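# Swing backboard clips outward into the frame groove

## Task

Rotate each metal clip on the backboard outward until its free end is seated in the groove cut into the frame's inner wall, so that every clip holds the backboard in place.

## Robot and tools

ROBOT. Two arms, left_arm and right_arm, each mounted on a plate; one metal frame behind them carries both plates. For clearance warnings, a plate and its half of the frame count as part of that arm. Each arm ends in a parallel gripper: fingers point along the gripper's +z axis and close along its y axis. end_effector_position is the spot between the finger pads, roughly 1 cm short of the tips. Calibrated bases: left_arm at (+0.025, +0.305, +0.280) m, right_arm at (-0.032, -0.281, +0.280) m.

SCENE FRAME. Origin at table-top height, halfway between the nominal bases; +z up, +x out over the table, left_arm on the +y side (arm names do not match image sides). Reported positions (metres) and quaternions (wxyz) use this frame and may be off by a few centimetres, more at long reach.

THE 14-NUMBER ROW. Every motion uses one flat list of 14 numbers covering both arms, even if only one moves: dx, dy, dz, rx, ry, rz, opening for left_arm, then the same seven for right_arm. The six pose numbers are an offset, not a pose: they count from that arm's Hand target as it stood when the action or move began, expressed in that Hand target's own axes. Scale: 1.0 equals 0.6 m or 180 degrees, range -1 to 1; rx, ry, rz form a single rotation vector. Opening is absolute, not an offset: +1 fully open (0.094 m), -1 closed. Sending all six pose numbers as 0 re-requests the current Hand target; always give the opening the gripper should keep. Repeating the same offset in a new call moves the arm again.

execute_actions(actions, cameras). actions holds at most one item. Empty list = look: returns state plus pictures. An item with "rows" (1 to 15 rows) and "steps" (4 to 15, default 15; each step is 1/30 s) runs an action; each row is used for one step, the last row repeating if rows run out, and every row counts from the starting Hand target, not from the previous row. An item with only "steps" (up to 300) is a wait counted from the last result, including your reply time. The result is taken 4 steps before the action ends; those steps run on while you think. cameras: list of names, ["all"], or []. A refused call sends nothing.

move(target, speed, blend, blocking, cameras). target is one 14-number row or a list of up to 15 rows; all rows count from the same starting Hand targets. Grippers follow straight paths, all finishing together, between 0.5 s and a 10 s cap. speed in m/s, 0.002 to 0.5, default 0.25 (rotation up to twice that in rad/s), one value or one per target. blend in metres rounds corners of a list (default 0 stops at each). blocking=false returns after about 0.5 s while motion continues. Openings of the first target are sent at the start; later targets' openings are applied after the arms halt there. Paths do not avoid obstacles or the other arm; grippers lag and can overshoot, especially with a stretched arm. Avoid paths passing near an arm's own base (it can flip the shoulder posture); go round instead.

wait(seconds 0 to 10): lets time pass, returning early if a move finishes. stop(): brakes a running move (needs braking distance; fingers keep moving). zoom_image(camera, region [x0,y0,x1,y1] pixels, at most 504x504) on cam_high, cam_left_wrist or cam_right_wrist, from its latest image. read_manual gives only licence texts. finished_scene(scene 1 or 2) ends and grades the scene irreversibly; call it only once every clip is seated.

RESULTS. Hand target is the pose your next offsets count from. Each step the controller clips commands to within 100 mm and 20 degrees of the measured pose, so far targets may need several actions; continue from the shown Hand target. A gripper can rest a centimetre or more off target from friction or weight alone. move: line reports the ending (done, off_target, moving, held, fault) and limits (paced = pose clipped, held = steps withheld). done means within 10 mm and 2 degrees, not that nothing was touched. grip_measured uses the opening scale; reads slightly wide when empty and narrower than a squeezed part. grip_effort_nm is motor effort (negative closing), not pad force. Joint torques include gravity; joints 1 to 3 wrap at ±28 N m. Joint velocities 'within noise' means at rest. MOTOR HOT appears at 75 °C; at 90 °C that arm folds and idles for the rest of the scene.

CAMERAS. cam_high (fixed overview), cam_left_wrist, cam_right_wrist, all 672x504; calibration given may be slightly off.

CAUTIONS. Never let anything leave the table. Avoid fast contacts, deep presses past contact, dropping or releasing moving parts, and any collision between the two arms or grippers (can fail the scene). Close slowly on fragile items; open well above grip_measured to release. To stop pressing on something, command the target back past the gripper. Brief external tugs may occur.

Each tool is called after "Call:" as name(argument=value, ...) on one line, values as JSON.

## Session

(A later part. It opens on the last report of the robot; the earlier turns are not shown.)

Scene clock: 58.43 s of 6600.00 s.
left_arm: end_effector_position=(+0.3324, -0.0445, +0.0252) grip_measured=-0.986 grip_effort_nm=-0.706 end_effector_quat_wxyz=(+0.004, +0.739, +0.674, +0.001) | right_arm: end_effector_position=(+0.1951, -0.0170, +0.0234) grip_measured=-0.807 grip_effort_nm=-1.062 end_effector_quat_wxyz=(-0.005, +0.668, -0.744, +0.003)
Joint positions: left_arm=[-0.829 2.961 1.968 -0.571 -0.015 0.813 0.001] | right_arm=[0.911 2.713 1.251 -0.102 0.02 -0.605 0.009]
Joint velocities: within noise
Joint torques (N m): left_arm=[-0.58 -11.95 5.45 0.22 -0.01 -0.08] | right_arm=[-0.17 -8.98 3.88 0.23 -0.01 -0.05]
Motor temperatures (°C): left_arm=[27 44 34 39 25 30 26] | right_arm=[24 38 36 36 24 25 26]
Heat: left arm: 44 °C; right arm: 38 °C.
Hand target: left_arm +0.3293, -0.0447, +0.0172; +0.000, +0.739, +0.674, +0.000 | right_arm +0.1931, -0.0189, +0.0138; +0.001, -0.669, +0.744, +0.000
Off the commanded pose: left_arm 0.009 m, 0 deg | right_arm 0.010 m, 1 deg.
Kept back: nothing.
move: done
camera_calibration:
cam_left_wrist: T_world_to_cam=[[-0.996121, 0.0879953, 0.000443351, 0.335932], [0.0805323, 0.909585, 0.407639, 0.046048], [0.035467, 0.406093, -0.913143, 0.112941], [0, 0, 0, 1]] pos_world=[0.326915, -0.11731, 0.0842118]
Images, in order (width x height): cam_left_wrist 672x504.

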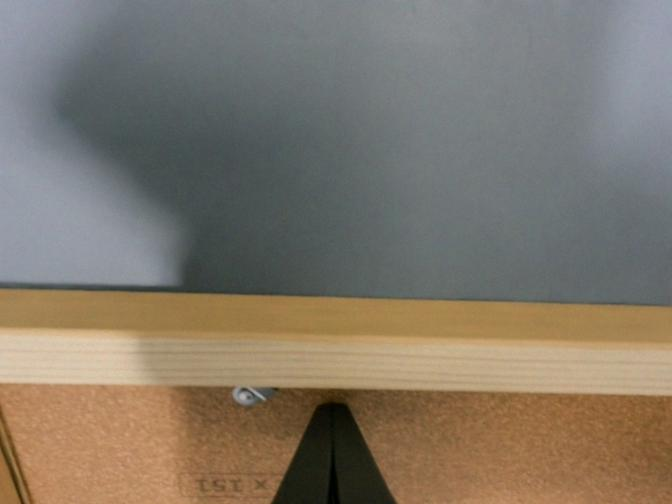

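Call:
move(target=[[-0.0187,-0.0033,0.001,0,0,0,-1,0,0,0,0,0,0,-0.85],[-0.021,0.05,0.001,0,0,0,-1,0,0,0,0,0,0,-0.85]], cameras=["cam_left_wrist"], speed=[0.06,0.06])

Call:
zoom_image(camera="cam_left_wrist", region=[200, 220, 452, 472])

Scene clock: 59.77 s of 6600.00 s.
left_arm: end_effector_position=(+0.3436, -0.0523, +0.0260) grip_measured=-0.986 grip_effort_nm=-0.701 end_effector_quat_wxyz=(-0.028, +0.740, +0.672, -0.001) | right_arm: end_effector_position=(+0.1958, -0.0176, +0.0234) grip_measured=-0.807 grip_effort_nm=-1.072 end_effector_quat_wxyz=(-0.005, +0.668, -0.744, +0.005)
Joint positions: left_arm=[-0.821 3.081 2.25 -0.796 -0.011 0.826 0.001] | right_arm=[0.911 2.713 1.251 -0.102 0.026 -0.605 0.009]
Joint velocities: within noise
Joint torques (N m): left_arm=[0.62 -11.99 6.89 0.63 -0.04 -0.01] | right_arm=[-0.1 -8.92 3.79 0.24 -0.09 -0.06]
Motor temperatures (°C): left_arm=[27 44 34 39 25 30 26] | right_arm=[24 38 36 36 24 25 27]
Heat: left arm: 44 °C; right arm: 38 °C.
Hand target: left_arm +0.3581, -0.0600, +0.0166; +0.000, +0.739, +0.674, +0.000 | right_arm +0.1932, -0.0189, +0.0138; +0.001, -0.669, +0.744, +0.000
Off the commanded pose: left_arm 0.019 m, 3 deg | right_arm 0.010 m, 1 deg.
Kept back: nothing.
move: off_target (left_arm)
camera_calibration:
cam_left_wrist: T_world_to_cam=[[-0.994496, 0.0922052, 0.0497645, 0.346076], [0.104725, 0.889693, 0.444385, 0.0415963], [-0.00330048, 0.447151, -0.894452, 0.131321], [0, 0, 0, 1]] pos_world=[0.340248, -0.127638, 0.0817535]
Images, in order (width x height): cam_left_wrist 672x504.

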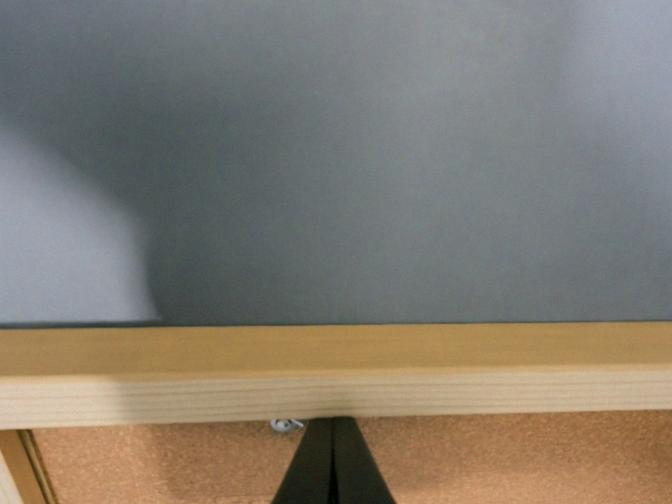

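Scaled by 2.000 from the camera's 672x504 image, which has a finer 960x720 frame.

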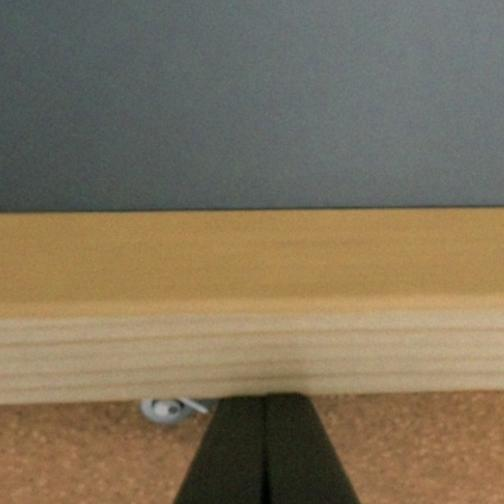

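Call:
move(target=[0.018,0.012,-0.005,0,0,0,-1,0,0,0,0,0,0,-0.85], cameras=["cam_left_wrist"], speed=[0.06])

Call:
zoom_image(camera="cam_left_wrist", region=[200, 220, 452, 472])

Scene clock: 60.73 s of 6600.00 s.
left_arm: end_effector_position=(+0.3466, -0.0500, +0.0259) grip_measured=-0.986 grip_effort_nm=-0.701 end_effector_quat_wxyz=(-0.027, +0.742, +0.669, -0.014) | right_arm: end_effector_position=(+0.1979, -0.0174, +0.0234) grip_measured=-0.807 grip_effort_nm=-1.072 end_effector_quat_wxyz=(-0.009, +0.667, -0.745, +0.008)
Joint positions: left_arm=[-0.803 3.082 2.25 -0.795 0.015 0.851 0.001] | right_arm=[0.91 2.713 1.251 -0.096 0.031 -0.605 0.009]
Joint velocities: within noise
Joint torques (N m): left_arm=[1.28 -13.59 4.98 0.65 -0.32 0.01] | right_arm=[-0.09 -8.87 3.7 0.15 -0.12 -0.03]
Motor temperatures (°C): left_arm=[27 44 34 39 25 30 26] | right_arm=[24 38 36 36 24 25 27]
Heat: left arm: 44 °C; right arm: 38 °C.
Hand target: left_arm +0.3662, -0.0498, +0.0196; +0.000, +0.739, +0.674, +0.000 | right_arm +0.1931, -0.0189, +0.0138; +0.001, -0.669, +0.744, +0.000
Off the commanded pose: left_arm 0.021 m, 4 deg | right_arm 0.011 m, 1 deg.
Kept back: nothing.
move: off_target (left_arm, right_arm)
camera_calibration:
cam_left_wrist: T_world_to_cam=[[-0.992778, 0.0994328, 0.0671259, 0.348182], [0.118614, 0.897412, 0.424951, 0.0353475], [-0.0179855, 0.429844, -0.902724, 0.134669], [0, 0, 0, 1]] pos_world=[0.343897, -0.124229, 0.0831761]
Images, in order (width x height): cam_left_wrist 672x504.

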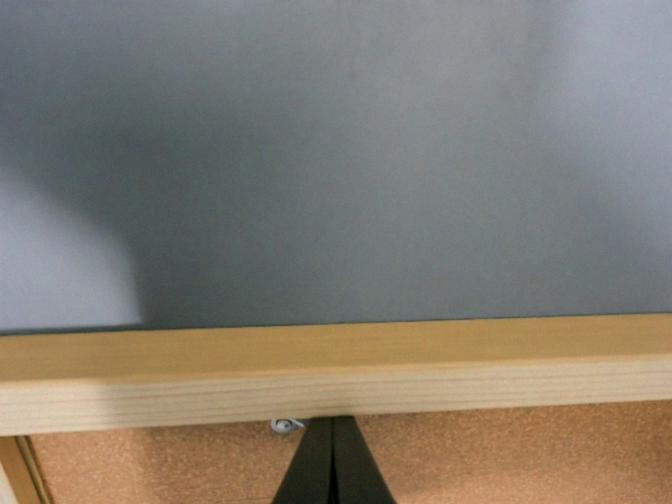

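Scaled by 2.000 from the camera's 672x504 image, which has a finer 960x720 frame.

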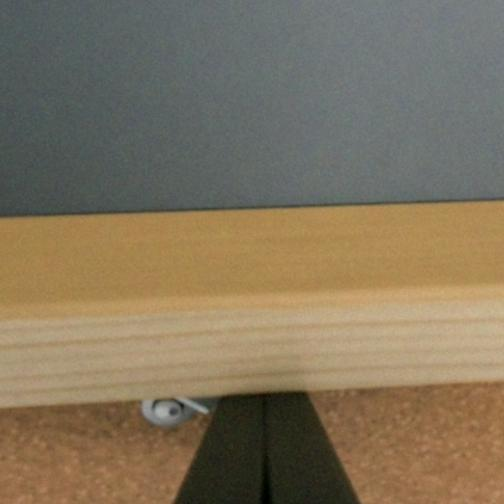

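Call:
move(target=[0.0,0.017,-0.002,0,0,0,-1,0,0.035,0.008,0,0,0,-0.9], cameras=["cam_left_wrist"], speed=[0.04])

Call:
zoom_image(camera="cam_left_wrist", region=[200, 220, 452, 472])

Scene clock: 62.63 s of 6600.00 s.
left_arm: end_effector_position=(+0.3484, -0.0491, +0.0262) grip_measured=-0.986 grip_effort_nm=-0.701 end_effector_quat_wxyz=(-0.034, +0.744, +0.667, -0.020) | right_arm: end_effector_position=(+0.1978, -0.0159, +0.0226) grip_measured=-0.807 grip_effort_nm=-1.067 end_effector_quat_wxyz=(-0.021, +0.663, -0.747, +0.027)
Joint positions: left_arm=[-0.795 3.102 2.296 -0.834 0.024 0.865 0.001] | right_arm=[0.934 2.713 1.235 -0.062 0.073 -0.573 0.009]
Joint velocities: within noise
Joint torques (N m): left_arm=[1.77 -12.79 7.43 0.58 -0.43 -0.01] | right_arm=[1.87 -8.75 1.26 0.33 -0.48 0.12]
Motor temperatures (°C): left_arm=[27 44 34 39 25 29 26] | right_arm=[24 38 36 36 24 25 27]
Heat: left arm: 44 °C; right arm: 38 °C.
Hand target: left_arm +0.3764, -0.0508, +0.0208; +0.000, +0.739, +0.674, +0.000 | right_arm +0.1722, -0.0167, +0.0090; +0.001, -0.669, +0.744, +0.000
Off the commanded pose: left_arm 0.029 m, 5 deg | right_arm 0.029 m, 4 deg.
Kept back: nothing.
move: off_target (left_arm, right_arm)
camera_calibration:
cam_left_wrist: T_world_to_cam=[[-0.990919, 0.105263, 0.0836665, 0.349058], [0.131013, 0.89587, 0.424561, 0.0298612], [-0.0302639, 0.431667, -0.901525, 0.13892], [0, 0, 0, 1]] pos_world=[0.346181, -0.123462, 0.0833578]
Images, in order (width x height): cam_left_wrist 672x504.

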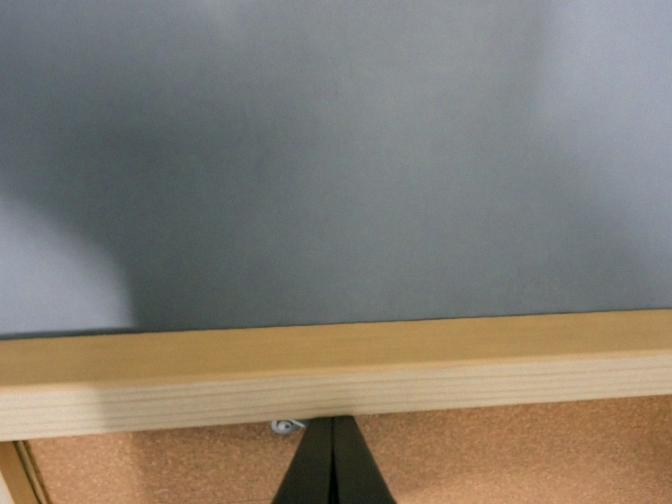

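Scaled by 2.000 from the camera's 672x504 image, which has a finer 960x720 frame.

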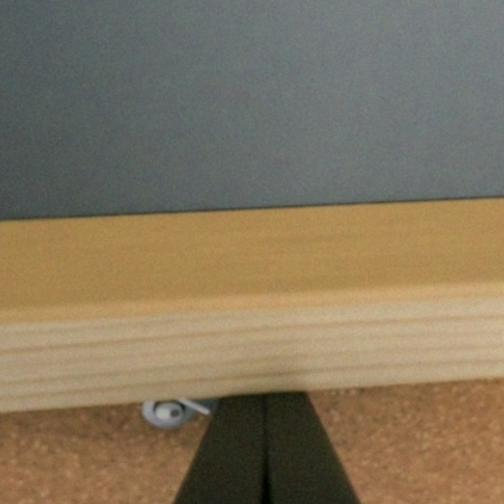

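Call:
move(target=[0.0,0.02,0.0,0,0,0,-1,0,0.02,0,0,0,0,-0.9], cameras=["cam_left_wrist"], speed=[0.04])

Call:
zoom_image(camera="cam_left_wrist", region=[200, 220, 452, 472])

Scene clock: 63.57 s of 6600.00 s.
left_arm: end_effector_position=(+0.3490, -0.0492, +0.0262) grip_measured=-0.986 grip_effort_nm=-0.701 end_effector_quat_wxyz=(-0.036, +0.746, +0.665, -0.030) | right_arm: end_effector_position=(+0.1968, -0.0160, +0.0224) grip_measured=-0.807 grip_effort_nm=-1.067 end_effector_quat_wxyz=(-0.035, +0.660, -0.749, +0.043)
Joint positions: left_arm=[-0.788 3.114 2.324 -0.855 0.043 0.879 0.001] | right_arm=[0.955 2.709 1.21 -0.021 0.111 -0.546 0.009]
Joint velocities: within noise
Joint torques (N m): left_arm=[2.39 -13.16 7.82 0.74 -0.64 0] | right_arm=[2.59 -8.96 1.05 0.14 -0.81 0.15]
Motor temperatures (°C): left_arm=[27 44 34 39 25 29 26] | right_arm=[24 38 36 36 24 25 27]
Heat: left arm: 44 °C; right arm: 38 °C.
Hand target: left_arm +0.3883, -0.0520, +0.0208; +0.000, +0.739, +0.674, +0.000 | right_arm +0.1602, -0.0155, +0.0090; +0.001, -0.669, +0.744, +0.000
Off the commanded pose: left_arm 0.040 m, 6 deg | right_arm 0.039 m, 6 deg.
joint sent to its limit (left arm) — joint 2 (shoulder), upper limit.
Kept back: nothing.
move: off_target (left_arm, right_arm)
camera_calibration:
cam_left_wrist: T_world_to_cam=[[-0.988732, 0.110873, 0.100583, 0.348786], [0.142929, 0.898951, 0.414075, 0.0261105], [-0.0445094, 0.423785, -0.904669, 0.143731], [0, 0, 0, 1]] pos_world=[0.347521, -0.123054, 0.0841355]
Images, in order (width x height): cam_left_wrist 672x504.

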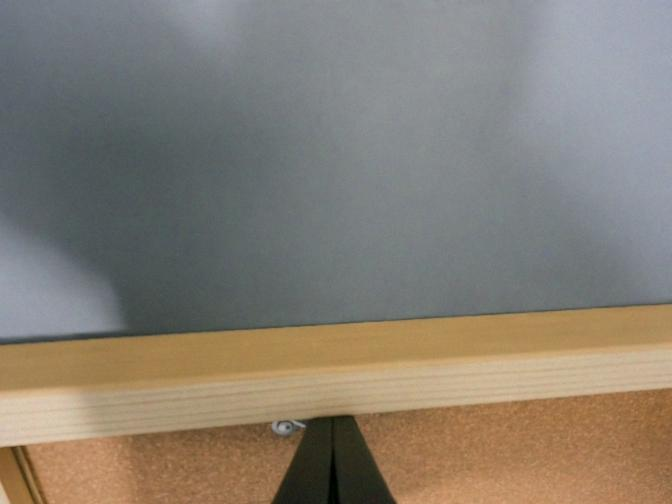

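Scaled by 2.000 from the camera's 672x504 image, which has a finer 960x720 frame.

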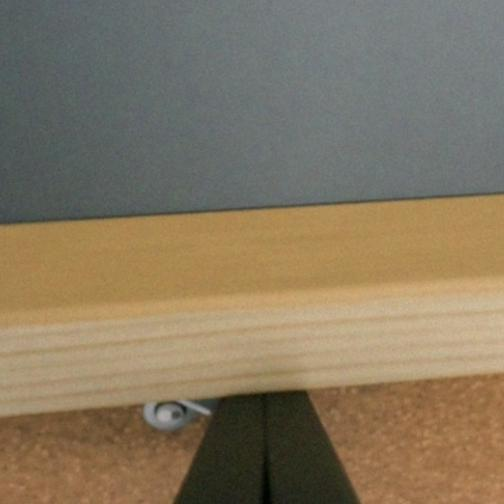

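Call:
move(target=[[0.005,-0.06,-0.02,0,0,0,-1,0,-0.03,0,0,0,0,-0.9],[0.1,-0.06,-0.07,0,0,0,-1,0,-0.05,0,0,0,0,-0.9]], cameras=["cam_left_wrist", "cam_right_wrist"], speed=[0.1,0.1])

Call:
zoom_image(camera="cam_left_wrist", region=[240, 20, 400, 180])

Scene clock: 66.30 s of 6600.00 s.
left_arm: end_effector_position=(+0.3515, +0.0171, +0.0519) grip_measured=-0.986 grip_effort_nm=-0.701 end_effector_quat_wxyz=(-0.017, +0.736, +0.677, -0.001) | right_arm: end_effector_position=(+0.1976, -0.0139, +0.0232) grip_measured=-0.807 grip_effort_nm=-1.072 end_effector_quat_wxyz=(-0.015, +0.666, -0.746, +0.010)
Joint positions: left_arm=[-0.703 2.814 1.764 -0.554 -0.015 0.931 0.001] | right_arm=[0.921 2.714 1.25 -0.083 0.038 -0.591 0.009]
Joint velocities: within noise
Joint torques (N m): left_arm=[-0.25 -16.4 2.88 0.24 0 0.02] | right_arm=[-0.36 -7.87 3.85 0.22 -0.19 -0.12]
Motor temperatures (°C): left_arm=[27 45 34 38 25 29 27] | right_arm=[24 38 36 36 24 25 27]
Heat: left arm: 45 °C; right arm: 38 °C.
Hand target: left_arm +0.3579, +0.0111, +0.0628; +0.000, +0.739, +0.674, +0.000 | right_arm +0.1900, -0.0186, +0.0090; +0.001, -0.669, +0.744, +0.000
Off the commanded pose: left_arm 0.014 m, 2 deg | right_arm 0.017 m, 2 deg.
Kept back: nothing.
move: off_target (left_arm, right_arm)
camera_calibration:
cam_left_wrist: T_world_to_cam=[[-0.996298, 0.0793511, 0.0330709, 0.348013], [0.0858508, 0.898419, 0.430666, -0.025271], [0.00446229, 0.431911, -0.901905, 0.121464], [0, 0, 0, 1]] pos_world=[0.348352, -0.057373, 0.108924]
cam_right_wrist: T_world_to_cam=[[0.993621, -0.108248, 0.0316336, -0.197552], [-0.111263, -0.895169, 0.431617, 0.0365657], [-0.0184041, -0.432383, -0.901502, 0.104048], [0, 0, 0, 1]] pos_world=[0.202275, 0.0563364, 0.0842664]
Images, in order (width x height): cam_left_wrist 672x504, cam_right_wrist 672x504.

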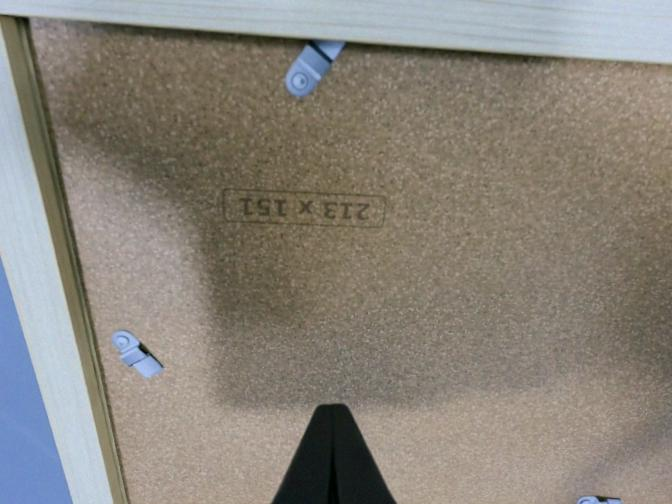

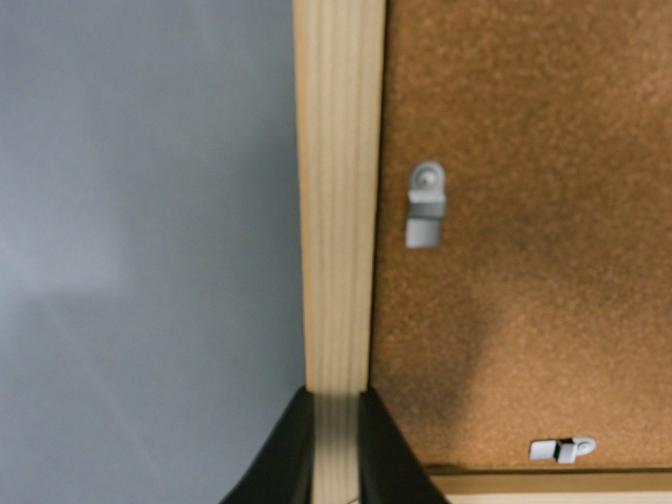

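Scaled by 3.150 from the camera's 672x504 image, which has a finer 960x720 frame.

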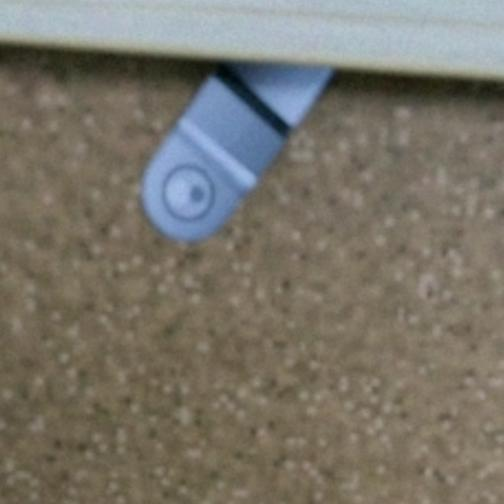

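Call:
move(target=[[-0.1015,-0.0087,0.015,0,0,0.018,-0.62,0,0,0,0,0,0,-0.9],[-0.1015,-0.0087,0.05,0,0,0.018,-0.62,0,0,0,0,0,0,-0.9]], cameras=["cam_left_wrist"], speed=[0.15,0.1])

Call:
zoom_image(camera="cam_left_wrist", region=[200, 220, 452, 472])

Scene clock: 68.87 s of 6600.00 s.
left_arm: end_effector_position=(+0.3450, -0.0483, +0.0339) grip_measured=-0.623 grip_effort_nm=0.159 end_effector_quat_wxyz=(+0.001, +0.761, +0.649, +0.001) | right_arm: end_effector_position=(+0.1976, -0.0140, +0.0232) grip_measured=-0.807 grip_effort_nm=-1.067 end_effector_quat_wxyz=(-0.015, +0.666, -0.746, +0.010)
Joint positions: left_arm=[-0.815 2.98 2.059 -0.649 -0.016 0.895 0.018] | right_arm=[0.92 2.714 1.25 -0.083 0.038 -0.592 0.009]
Joint velocities: within noise
Joint torques (N m): left_arm=[0.01 -13.31 6.04 0.11 0.01 -0.11] | right_arm=[-0.16 -7.94 3.79 0.18 -0.2 -0.1]
Motor temperatures (°C): left_arm=[27 45 34 38 25 29 26] | right_arm=[24 37 36 36 24 25 27]
Heat: left arm: 45 °C; right arm: 37 °C.
Hand target: left_arm +0.3471, -0.0490, +0.0327; +0.000, +0.758, +0.653, +0.000 | right_arm +0.1900, -0.0187, +0.0090; +0.001, -0.669, +0.744, +0.000
Off the commanded pose: left_arm 0.002 m, 1 deg | right_arm 0.017 m, 2 deg.
Kept back: nothing.
move: off_target (right_arm)
camera_calibration:
cam_left_wrist: T_world_to_cam=[[-0.987837, 0.155442, 0.00402019, 0.349087], [0.143218, 0.899479, 0.412828, 0.0226675], [0.0605545, 0.408382, -0.9108, 0.113325], [0, 0, 0, 1]] pos_world=[0.334732, -0.120932, 0.0924556]
Images, in order (width x height): cam_left_wrist 672x504.

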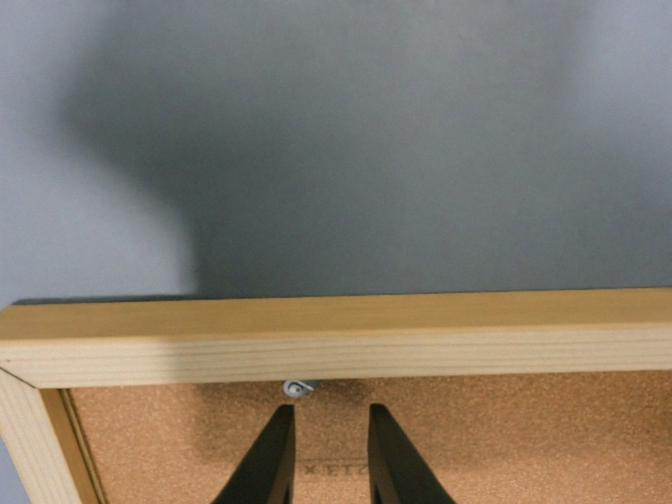

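Scaled by 2.000 from the camera's 672x504 image, which has a finer 960x720 frame.

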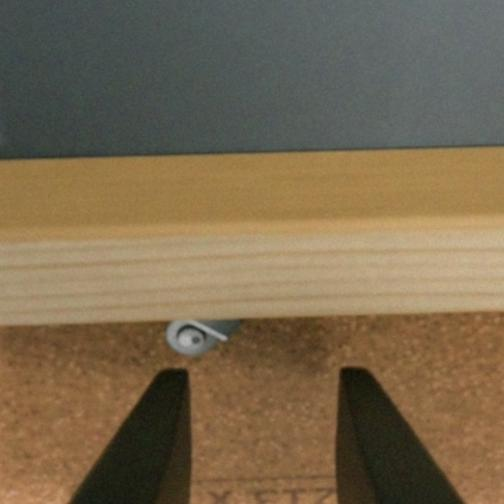

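Call:
move(target=[0.0,0.011,0.0,0,0,0.0,-0.62,0,0,0,0,0,0,-0.9], cameras=["cam_left_wrist"], speed=[0.15])

Call:
zoom_image(camera="cam_left_wrist", region=[200, 220, 452, 472])

Scene clock: 70.10 s of 6600.00 s.
left_arm: end_effector_position=(+0.3534, -0.0522, +0.0377) grip_measured=-0.623 grip_effort_nm=0.154 end_effector_quat_wxyz=(+0.006, +0.759, +0.651, +0.002) | right_arm: end_effector_position=(+0.1976, -0.0140, +0.0232) grip_measured=-0.807 grip_effort_nm=-1.067 end_effector_quat_wxyz=(-0.015, +0.666, -0.746, +0.010)
Joint positions: left_arm=[-0.808 2.992 2.107 -0.674 -0.016 0.895 0.018] | right_arm=[0.92 2.714 1.25 -0.083 0.038 -0.592 0.009]
Joint velocities: within noise
Joint torques (N m): left_arm=[0.13 -12.68 6.32 0.09 0.02 -0.03] | right_arm=[-0.16 -8.05 3.88 0.18 -0.16 -0.12]
Motor temperatures (°C): left_arm=[27 45 34 38 25 29 26] | right_arm=[24 37 36 36 24 25 27]
Heat: left arm: 45 °C; right arm: 37 °C.
Hand target: left_arm +0.3537, -0.0501, +0.0328; +0.000, +0.758, +0.653, +0.000 | right_arm +0.1900, -0.0187, +0.0090; +0.001, -0.669, +0.744, +0.000
Off the commanded pose: left_arm 0.005 m, 1 deg | right_arm 0.017 m, 2 deg.
Kept back: nothing.
move: off_target (right_arm)
camera_calibration:
cam_left_wrist: T_world_to_cam=[[-0.988959, 0.148139, -0.00391317, 0.358214], [0.133741, 0.903593, 0.406981, 0.0271935], [0.0638257, 0.401964, -0.913428, 0.116442], [0, 0, 0, 1]] pos_world=[0.34319, -0.124443, 0.0966962]
Images, in order (width x height): cam_left_wrist 672x504.

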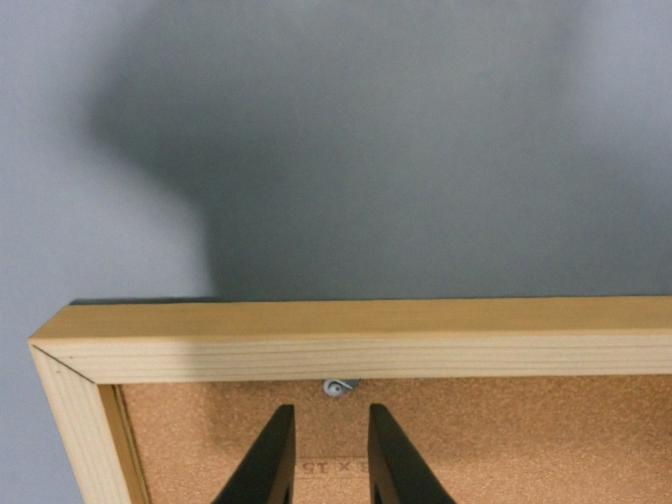

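Scaled by 2.000 from the camera's 672x504 image, which has a finer 960x720 frame.

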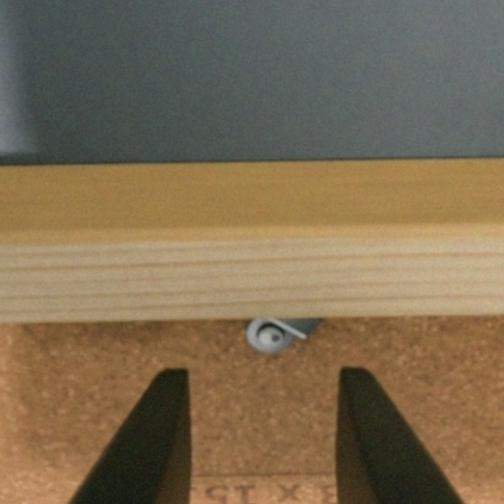

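Call:
move(target=[[0.003,-0.009,0.0,0,0,0.0,-0.62,0,0,0,0,0,0,-0.9],[0.003,-0.009,0.0258,0,0,0.0,-0.62,0,0,0,0,0,0,-0.9]], cameras=["cam_left_wrist"], speed=[0.15,0.1])

Call:
zoom_image(camera="cam_left_wrist", region=[200, 220, 452, 472])

Scene clock: 71.30 s of 6600.00 s.
left_arm: end_effector_position=(+0.3497, -0.0484, +0.0258) grip_measured=-0.622 grip_effort_nm=0.149 end_effector_quat_wxyz=(+0.002, +0.759, +0.651, +0.002) | right_arm: end_effector_position=(+0.1976, -0.0140, +0.0232) grip_measured=-0.807 grip_effort_nm=-1.067 end_effector_quat_wxyz=(-0.015, +0.666, -0.746, +0.010)
Joint positions: left_arm=[-0.808 3.017 2.103 -0.654 -0.017 0.895 0.018] | right_arm=[0.92 2.714 1.25 -0.083 0.038 -0.592 0.009]
Joint velocities: within noise
Joint torques (N m): left_arm=[-0.13 -12.3 5.61 0.25 0.02 -0.06] | right_arm=[-0.25 -7.87 3.75 0.18 -0.18 -0.12]
Motor temperatures (°C): left_arm=[27 45 34 38 25 29 26] | right_arm=[24 37 36 36 24 25 27]
Heat: left arm: 45 °C; right arm: 37 °C.
Hand target: left_arm +0.3487, -0.0475, +0.0174; +0.000, +0.758, +0.653, +0.000 | right_arm +0.1900, -0.0187, +0.0090; +0.001, -0.669, +0.744, +0.000
Off the commanded pose: left_arm 0.009 m, 0 deg | right_arm 0.017 m, 2 deg.
Kept back: nothing.
move: off_target (right_arm)
camera_calibration:
cam_left_wrist: T_world_to_cam=[[-0.988949, 0.148246, 0.00178441, 0.353877], [0.135831, 0.901174, 0.411625, 0.0281085], [0.0594136, 0.407319, -0.911351, 0.106046], [0, 0, 0, 1]] pos_world=[0.339847, -0.120986, 0.0844436]
Images, in order (width x height): cam_left_wrist 672x504.

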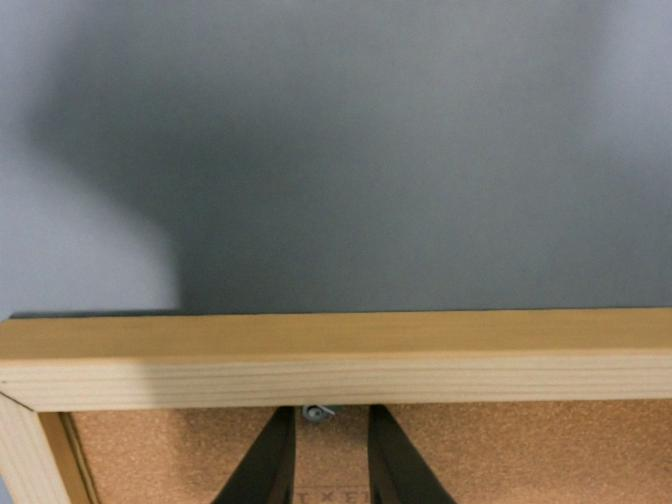

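Scaled by 2.000 from the camera's 672x504 image, which has a finer 960x720 frame.

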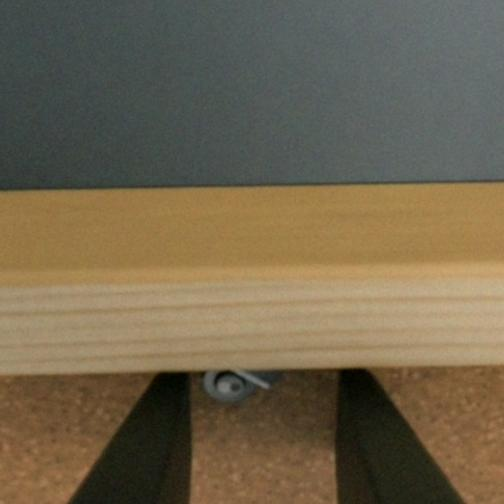

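Call:
move(target=[[0,0,0.0,0,0,0.0,-0.75,0,0,0,0,0,0,-0.9],[0,0,0,0,0,0.0,-0.85,0,0,0,0,0,0,-0.9],[0,0,0,0,0,0.0,-0.92,0,0,0,0,0,0,-0.9]], cameras=["cam_left_wrist"], speed=[0.15,0.1,0.1])

Call:
zoom_image(camera="cam_left_wrist", region=[200, 220, 452, 472])

Scene clock: 74.63 s of 6600.00 s.
left_arm: end_effector_position=(+0.3508, -0.0480, +0.0260) grip_measured=-0.915 grip_effort_nm=-0.261 end_effector_quat_wxyz=(+0.003, +0.759, +0.651, +0.005) | right_arm: end_effector_position=(+0.1976, -0.0140, +0.0232) grip_measured=-0.807 grip_effort_nm=-1.072 end_effector_quat_wxyz=(-0.015, +0.666, -0.746, +0.010)
Joint positions: left_arm=[-0.808 3.017 2.104 -0.653 -0.023 0.895 0.004] | right_arm=[0.92 2.714 1.25 -0.083 0.038 -0.592 0.009]
Joint velocities: within noise
Joint torques (N m): left_arm=[-0.16 -12.26 5.53 0.25 0.08 -0.07] | right_arm=[-0.35 -7.95 3.71 0.23 -0.17 -0.15]
Motor temperatures (°C): left_arm=[27 45 34 38 25 29 26] | right_arm=[24 37 36 36 24 25 27]
Heat: left arm: 45 °C; right arm: 37 °C.
Hand target: left_arm +0.3487, -0.0476, +0.0174; +0.000, +0.758, +0.653, +0.000 | right_arm +0.1901, -0.0187, +0.0090; +0.001, -0.669, +0.744, +0.000
Off the commanded pose: left_arm 0.009 m, 1 deg | right_arm 0.017 m, 2 deg.
Kept back: nothing.
move: off_target (right_arm)
camera_calibration:
cam_left_wrist: T_world_to_cam=[[-0.988953, 0.148201, -0.00293845, 0.354997], [0.13361, 0.899821, 0.415295, 0.0281195], [0.0641914, 0.410315, -0.909682, 0.104372], [0, 0, 0, 1]] pos_world=[0.340619, -0.120739, 0.0843103]
Images, in order (width x height): cam_left_wrist 672x504.

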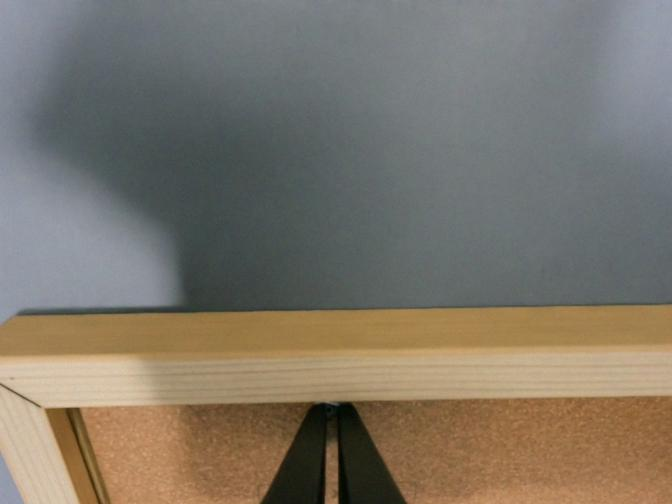

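Scaled by 2.000 from the camera's 672x504 image, which has a finer 960x720 frame.

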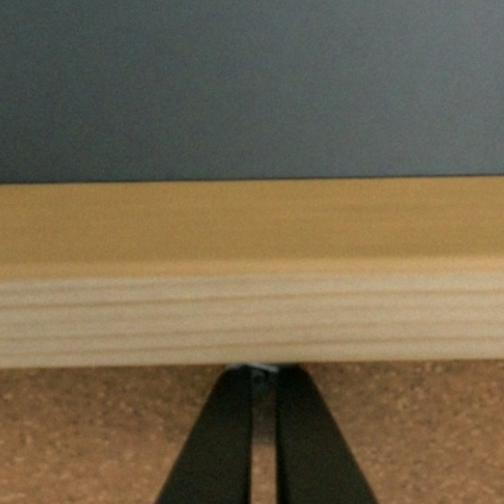

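Call:
move(target=[[0,0,0.0,0,0,0.0,-0.97,0,0,0,0,0,0,-0.9],[0,0,0,0,0,0.0,-0.62,0,0,0,0,0,0,-0.9],[0,0,-0.04,0,0,0.0,-0.62,0,0,0,0,0,0,-0.9],[0.11,0,-0.075,0,0,0.0,-0.62,0,0,0,0,0,0,-0.9]], cameras=["cam_left_wrist"], speed=[0.15,0.1,0.1,0.2])

Call:
zoom_image(camera="cam_left_wrist", region=[240, 20, 400, 180])

Scene clock: 78.03 s of 6600.00 s.
left_arm: end_effector_position=(+0.3543, +0.0254, +0.0518) grip_measured=-0.623 grip_effort_nm=0.154 end_effector_quat_wxyz=(-0.016, +0.754, +0.657, +0.002) | right_arm: end_effector_position=(+0.1976, -0.0139, +0.0232) grip_measured=-0.807 grip_effort_nm=-1.067 end_effector_quat_wxyz=(-0.015, +0.666, -0.746, +0.010)
Joint positions: left_arm=[-0.687 2.803 1.736 -0.534 -0.023 1 0.018] | right_arm=[0.92 2.714 1.25 -0.083 0.038 -0.592 0.009]
Joint velocities: within noise
Joint torques (N m): left_arm=[-0.53 -16.2 2.85 0.24 0.07 0.03] | right_arm=[-0.24 -7.91 3.78 0.22 -0.18 -0.12]
Motor temperatures (°C): left_arm=[27 45 34 38 25 29 26] | right_arm=[24 37 36 35 24 25 27]
Heat: left arm: 45 °C; right arm: 37 °C.
Hand target: left_arm +0.3585, +0.0178, +0.0623; +0.000, +0.758, +0.653, +0.000 | right_arm +0.1900, -0.0187, +0.0090; +0.001, -0.669, +0.744, +0.000
Off the commanded pose: left_arm 0.014 m, 2 deg | right_arm 0.017 m, 2 deg.
Kept back: nothing.
move: off_target (left_arm, right_arm)
camera_calibration:
cam_left_wrist: T_world_to_cam=[[-0.990637, 0.133655, 0.0278351, 0.346975], [0.132416, 0.891023, 0.434218, -0.0494805], [0.0332335, 0.433838, -0.900378, 0.107451], [0, 0, 0, 1]] pos_world=[0.346707, -0.0489027, 0.108573]
Images, in order (width x height): cam_left_wrist 672x504.

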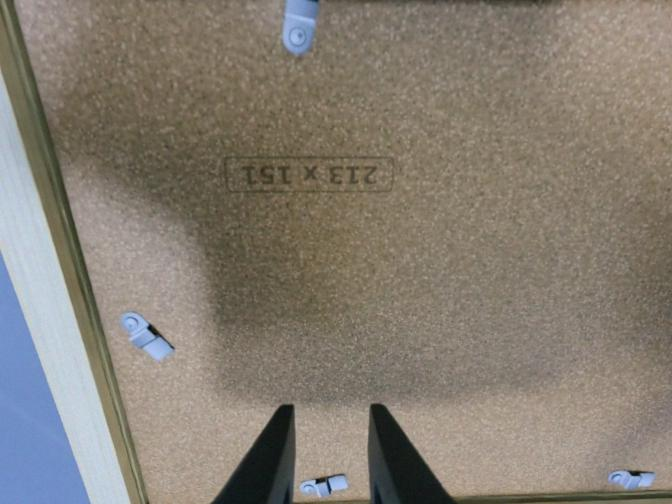

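Scaled by 3.150 from the camera's 672x504 image, which has a finer 960x720 frame.

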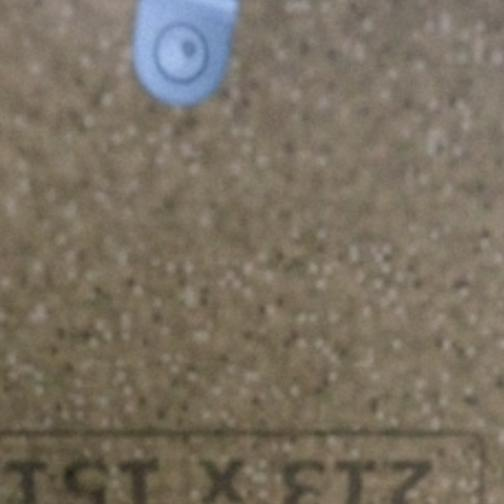

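Call:
move(target=[[0.008,-0.083,-0.263,0,0,0,-0.62,0,0,0,0,0,0,-0.15],[0.008,-0.083,-0.263,0,0,0,-0.25,0,0,-0.1,0,0,0,-0.15],[0.008,-0.083,-0.263,0,0,0,-0.25,0.35,0,-0.3,0,0,0,-0.15]], cameras=["cam_left_wrist", "cam_right_wrist"], speed=[0.25,0.15,0.25])

Scene clock: 82.50 s of 6600.00 s.
left_arm: end_effector_position=(+0.3164, +0.0279, +0.2174) grip_measured=-0.253 grip_effort_nm=0.159 end_effector_quat_wxyz=(+0.006, +0.758, +0.652, +0.005) | right_arm: end_effector_position=(+0.1918, -0.0215, +0.0669) grip_measured=-0.152 grip_effort_nm=0.051 end_effector_quat_wxyz=(-0.003, +0.668, -0.744, +0.007)
Joint positions: left_arm=[-0.75 2.257 1.444 -0.745 -0.023 0.953 0.035] | right_arm=[0.916 2.552 1.16 -0.176 0.028 -0.6 0.04]
Joint velocities: within noise
Joint torques (N m): left_arm=[-0.49 -12.68 3.75 0.1 0.09 -0.11] | right_arm=[0.16 -11.08 3.26 0.1 0.04 -0.02]
Motor temperatures (°C): left_arm=[27 46 34 38 25 29 26] | right_arm=[24 38 36 35 24 25 27]
Heat: left arm: 46 °C; right arm: 38 °C.
Hand target: left_arm +0.3099, +0.0298, +0.2201; +0.000, +0.758, +0.653, +0.000 | right_arm +0.1930, -0.0195, +0.0669; +0.006, -0.668, +0.744, -0.006 (not the last commanded pose)
Off the commanded pose: left_arm 0.007 m, 1 deg | right_arm 0.241 m, 1 deg.
Kept back: nothing.
move: held (right_arm; a check stopped the path); path passed 2 of 3 targets; limits=held
pose unreachable (right arm): on one or more control steps of this call this arm could not follow its commanded pose, so it was not sent that pose on those steps. It may still have moved: this result reports where it is.
cause: moving toward the commanded pose would bring a part of the arm too close to another arm (this arm's wrist (the part past joint 4) and the left arm's gripper housing, along the way the arms are being sent, or toward where that arm still pushes).
camera_calibration:
cam_left_wrist: T_world_to_cam=[[-0.988995, 0.147688, -0.008785, 0.311535], [0.130977, 0.90161, 0.412244, -0.113631], [0.0688042, 0.406557, -0.911031, 0.248488], [0, 0, 0, 1]] pos_world=[0.305892, -0.0445831, 0.275961]
cam_right_wrist: T_world_to_cam=[[0.99458, -0.103409, 0.0108368, -0.19264], [-0.0974887, -0.89122, 0.44297, 0.0069236], [-0.0361489, -0.441625, -0.896471, 0.142951], [0, 0, 0, 1]] pos_world=[0.197438, 0.0493805, 0.127172]
Images, in order (width x height): cam_left_wrist 672x504, cam_right_wrist 672x504.

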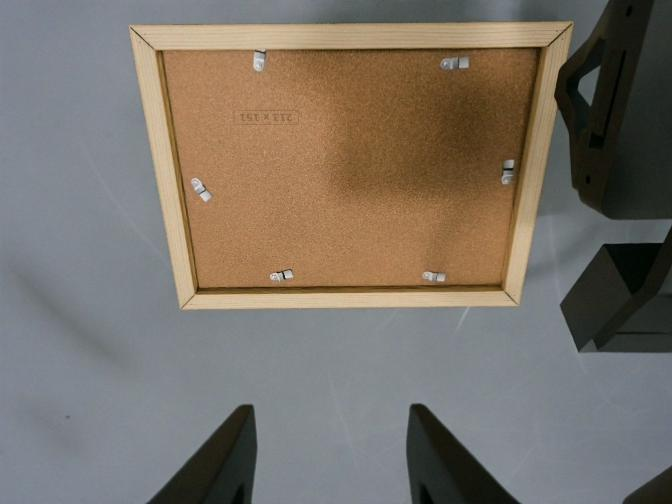

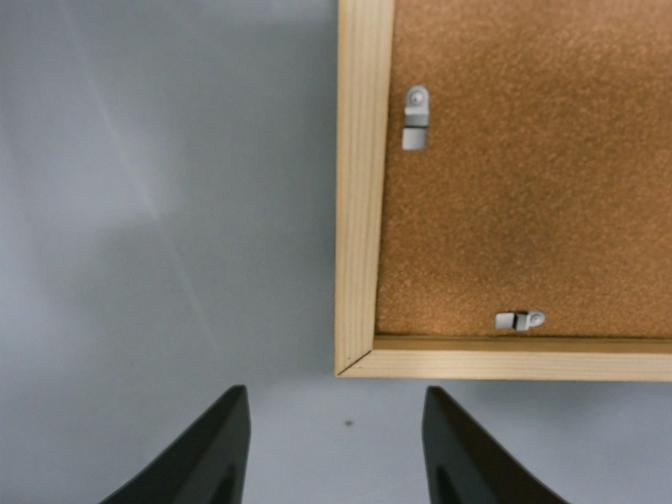

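Call:
move(target=[[0,0,0,0,0,0,-0.25,0.3,0,0,0,0,0,-0.15],[0,0,0,0,0,0,-0.25,0.35,0,-0.2,0,0,0,-0.15]], cameras=["cam_left_wrist"], speed=[0.25,0.25])

Scene clock: 84.87 s of 6600.00 s.
left_arm: end_effector_position=(+0.3162, +0.0281, +0.2174) grip_measured=-0.253 grip_effort_nm=0.154 end_effector_quat_wxyz=(+0.006, +0.758, +0.652, +0.005) | right_arm: end_effector_position=(+0.1687, -0.2296, +0.1840) grip_measured=-0.152 grip_effort_nm=0.051 end_effector_quat_wxyz=(-0.003, +0.668, -0.744, +0.014)
Joint positions: left_arm=[-0.75 2.257 1.444 -0.746 -0.023 0.953 0.035] | right_arm=[0.324 1.806 0.495 -0.236 0.035 -1.193 0.04]
Joint velocities: within noise
Joint torques (N m): left_arm=[-0.49 -12.71 3.77 0.09 0.08 -0.1] | right_arm=[-0.59 -6.56 3.67 -0.02 -0.14 -0.11]
Motor temperatures (°C): left_arm=[27 46 33 37 25 29 26] | right_arm=[24 38 35 35 24 25 27]
Heat: left arm: 46 °C; right arm: 38 °C.
Hand target: left_arm +0.3099, +0.0299, +0.2201; +0.000, +0.758, +0.653, +0.000 | right_arm +0.1683, -0.2281, +0.1867; +0.006, -0.668, +0.744, -0.007
Off the commanded pose: left_arm 0.007 m, 1 deg | right_arm 0.003 m, 1 deg.
Kept back: nothing.
move: done
camera_calibration:
cam_left_wrist: T_world_to_cam=[[-0.988998, 0.147703, -0.00816477, 0.311246], [0.131212, 0.901389, 0.412651, -0.113888], [0.0683094, 0.40704, -0.910853, 0.248545], [0, 0, 0, 1]] pos_world=[0.305788, -0.0444821, 0.275926]
Images, in order (width x height): cam_left_wrist 672x504.

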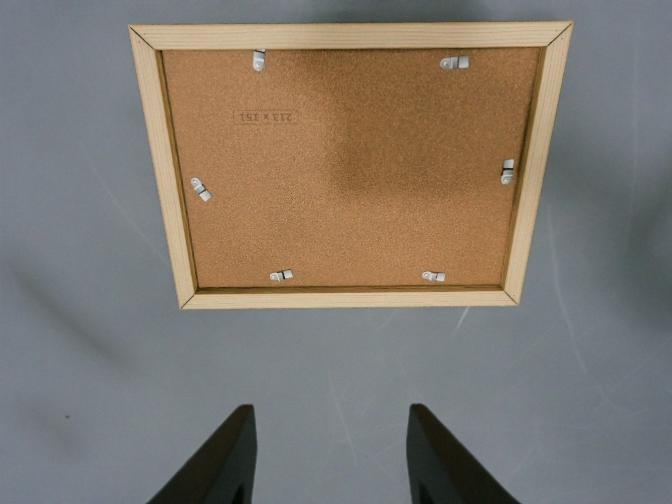

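Call:
move(target=[-0.0338,-0.1862,0.2917,0,0,0,-0.25,0,0,0,0,0,0,-0.15], cameras=["cam_left_wrist"], speed=[0.25])

Scene clock: 87.40 s of 6600.00 s.
left_arm: end_effector_position=(+0.1977, +0.0259, +0.0481) grip_measured=-0.253 grip_effort_nm=0.159 end_effector_quat_wxyz=(-0.001, +0.760, +0.649, +0.003) | right_arm: end_effector_position=(+0.1682, -0.2297, +0.1840) grip_measured=-0.152 grip_effort_nm=0.051 end_effector_quat_wxyz=(-0.002, +0.668, -0.744, +0.014)
Joint positions: left_arm=[-0.999 2.603 1.125 -0.098 -0.019 0.709 0.035] | right_arm=[0.324 1.806 0.495 -0.238 0.035 -1.193 0.04]
Joint velocities: within noise
Joint torques (N m): left_arm=[-0.1 -9.7 1.77 0.32 0.05 -0.1] | right_arm=[-0.46 -6.61 3.63 -0.01 -0.08 -0.04]
Motor temperatures (°C): left_arm=[27 46 33 37 25 29 26] | right_arm=[23 38 35 35 24 25 26]
Heat: left arm: 46 °C; right arm: 38 °C.
Hand target: left_arm +0.1965, +0.0265, +0.0450; +0.000, +0.758, +0.653, +0.000 | right_arm +0.1684, -0.2281, +0.1867; +0.006, -0.668, +0.744, -0.007
Off the commanded pose: left_arm 0.003 m, 1 deg | right_arm 0.003 m, 1 deg.
Kept back: nothing.
move: done
camera_calibration:
cam_left_wrist: T_world_to_cam=[[-0.988124, 0.15361, 0.00386007, 0.192106], [0.141202, 0.89783, 0.41709, -0.0286323], [0.0606034, 0.412681, -0.908857, 0.104597], [0, 0, 0, 1]] pos_world=[0.187528, -0.0469674, 0.106264]
Images, in order (width x height): cam_left_wrist 672x504.

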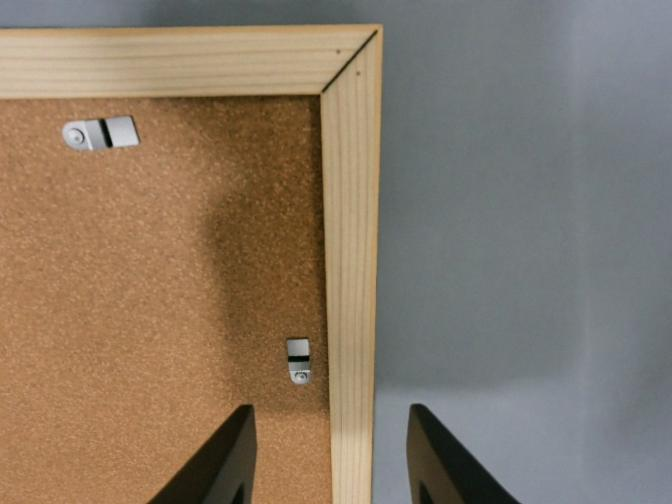

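Call:
move(target=[[-0.0135,-0.0062,0,0,0,0,-0.08,0,0,0,0,0,0,-0.15],[-0.0135,-0.0062,0.044,0,0,0,-0.08,0,0,0,0,0,0,-0.15]], cameras=["cam_left_wrist"], speed=[0.15, 0.1])

Scene clock: 89.90 s of 6600.00 s.
left_arm: end_effector_position=(+0.1918, +0.0228, +0.0227) grip_measured=-0.083 grip_effort_nm=0.154 end_effector_quat_wxyz=(-0.004, +0.759, +0.651, +0.004) | right_arm: end_effector_position=(+0.1681, -0.2297, +0.1840) grip_measured=-0.152 grip_effort_nm=0.046 end_effector_quat_wxyz=(-0.002, +0.668, -0.744, +0.013)
Joint positions: left_arm=[-1.018 2.697 1.175 -0.061 -0.019 0.684 0.043] | right_arm=[0.324 1.806 0.495 -0.239 0.035 -1.193 0.04]
Joint velocities: within noise
Joint torques (N m): left_arm=[-0.4 -9.26 2.66 0.3 0.05 -0.1] | right_arm=[-0.51 -6.74 3.63 -0.01 -0.13 -0.1]
Motor temperatures (°C): left_arm=[27 45 33 37 25 29 26] | right_arm=[23 37 35 35 24 25 26]
Heat: left arm: 45 °C; right arm: 37 °C.
Hand target: left_arm +0.1916, +0.0191, +0.0185; +0.000, +0.758, +0.653, +0.000 | right_arm +0.1683, -0.2281, +0.1867; +0.006, -0.668, +0.744, -0.007
Off the commanded pose: left_arm 0.006 m, 1 deg | right_arm 0.003 m, 1 deg.
Kept back: nothing.
move: done
camera_calibration:
cam_left_wrist: T_world_to_cam=[[-0.988842, 0.148764, 0.00783287, 0.186985], [0.138159, 0.896146, 0.421704, -0.0138943], [0.0557148, 0.418081, -0.9067, 0.0840061], [0, 0, 0, 1]] pos_world=[0.182138, -0.0504866, 0.0805629]
Images, in order (width x height): cam_left_wrist 672x504.

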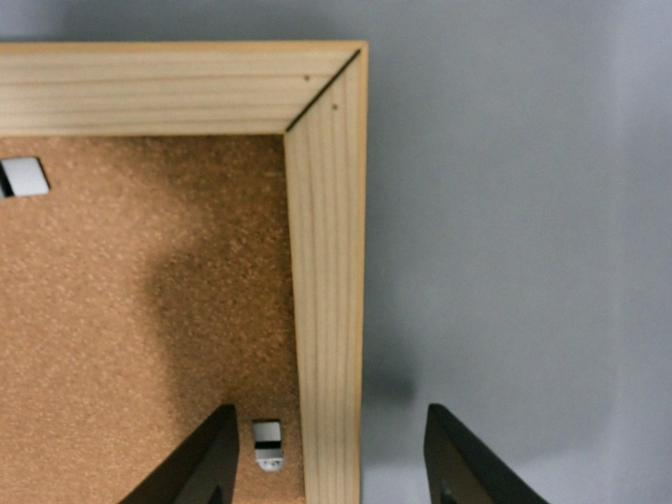

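Call:
move(target=[[-0.0133,0.0,-0.005,0,0,0,-0.08,0,0,0,0,0,0,-0.15],[-0.0133,0.0,0.008,0,0,0,-0.08,0,0,0,0,0,0,-0.15]], cameras=["cam_left_wrist"], speed=[0.15, 0.1])

Scene clock: 91.00 s of 6600.00 s.
left_arm: end_effector_position=(+0.1951, +0.0080, +0.0220) grip_measured=-0.083 grip_effort_nm=0.159 end_effector_quat_wxyz=(+0.009, +0.759, +0.651, +0.001) | right_arm: end_effector_position=(+0.1681, -0.2297, +0.1840) grip_measured=-0.152 grip_effort_nm=0.046 end_effector_quat_wxyz=(-0.002, +0.668, -0.744, +0.013)
Joint positions: left_arm=[-1.032 2.709 1.215 -0.063 -0.019 0.67 0.043] | right_arm=[0.324 1.806 0.495 -0.239 0.035 -1.193 0.04]
Joint velocities: within noise
Joint torques (N m): left_arm=[-0.49 -8.49 2.77 0.22 0.05 -0.11] | right_arm=[-0.5 -6.61 3.69 -0.02 -0.13 -0.07]
Motor temperatures (°C): left_arm=[27 44 33 37 25 29 26] | right_arm=[23 37 35 35 24 25 26]
Heat: left arm: 44 °C; right arm: 37 °C.
Hand target: left_arm +0.1903, +0.0112, +0.0137; +0.000, +0.758, +0.653, +0.000 | right_arm +0.1683, -0.2281, +0.1867; +0.006, -0.668, +0.744, -0.007
Off the commanded pose: left_arm 0.010 m, 1 deg | right_arm 0.003 m, 1 deg.
Kept back: nothing.
move: done
camera_calibration:
cam_left_wrist: T_world_to_cam=[[-0.988946, 0.148046, -0.00828566, 0.192774], [0.132169, 0.905462, 0.403323, 0.000698248], [0.0672125, 0.397769, -0.91502, 0.0874289], [0, 0, 0, 1]] pos_world=[0.184675, -0.0639481, 0.0813148]
Images, in order (width x height): cam_left_wrist 672x504.

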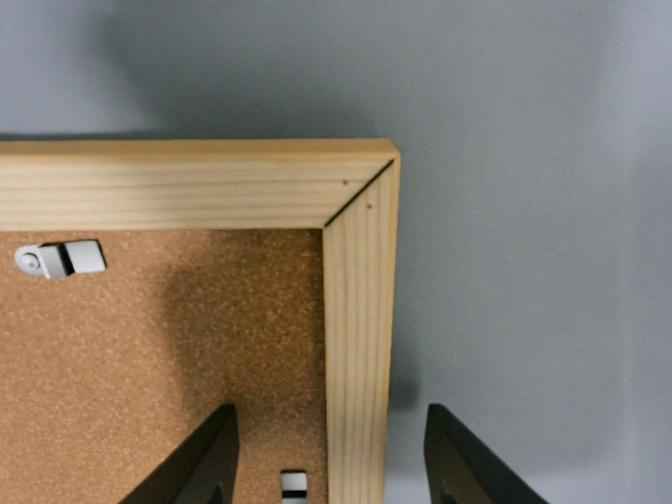

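Call:
move(target=[[0.03,0.0017,-0.03,0,0,0,-0.08,0,0,0,0,0,0,-0.15],[0.0058,0.0017,-0.0055,0,0,0,-0.08,0,0,0,0,0,0,-0.15]], cameras=["cam_left_wrist"], speed=[0.15, 0.1])

Scene clock: 92.17 s of 6600.00 s.
left_arm: end_effector_position=(+0.1964, +0.0120, +0.0222) grip_measured=-0.082 grip_effort_nm=0.149 end_effector_quat_wxyz=(+0.009, +0.759, +0.651, +0.002) | right_arm: end_effector_position=(+0.1681, -0.2297, +0.1840) grip_measured=-0.152 grip_effort_nm=0.051 end_effector_quat_wxyz=(-0.002, +0.668, -0.744, +0.013)
Joint positions: left_arm=[-1.023 2.705 1.201 -0.054 -0.021 0.679 0.043] | right_arm=[0.324 1.806 0.495 -0.239 0.035 -1.193 0.04]
Joint velocities: within noise
Joint torques (N m): left_arm=[-0.44 -9.25 2.5 0.17 0.06 -0.1] | right_arm=[-0.5 -6.64 3.88 0 -0.11 -0.09]
Motor temperatures (°C): left_arm=[27 44 33 37 25 29 26] | right_arm=[23 37 35 35 24 25 26]
Heat: left arm: 44 °C; right arm: 37 °C.
Hand target: left_arm +0.1919, +0.0146, +0.0170; +0.000, +0.758, +0.653, +0.000 | right_arm +0.1683, -0.2281, +0.1867; +0.006, -0.668, +0.744, -0.007
Off the commanded pose: left_arm 0.007 m, 1 deg | right_arm 0.003 m, 1 deg.
Kept back: nothing.
move: done
camera_calibration:
cam_left_wrist: T_world_to_cam=[[-0.988941, 0.148041, -0.00892361, 0.193545], [0.131828, 0.905016, 0.404435, -0.00317286], [0.0679488, 0.398786, -0.914523, 0.0857965], [0, 0, 0, 1]] pos_world=[0.185993, -0.0599954, 0.0814732]
Images, in order (width x height): cam_left_wrist 672x504.

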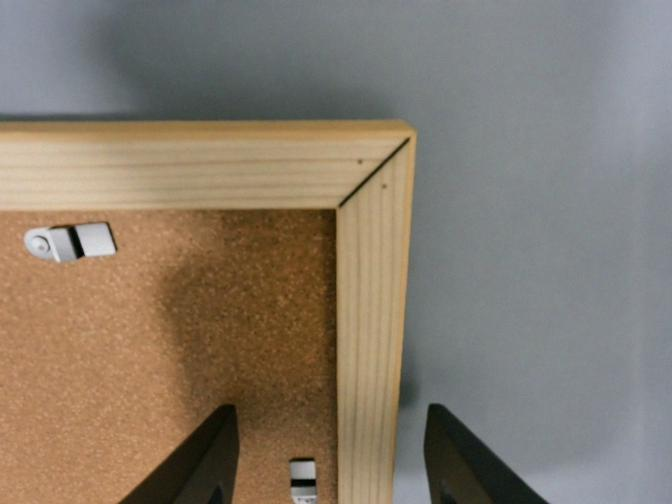

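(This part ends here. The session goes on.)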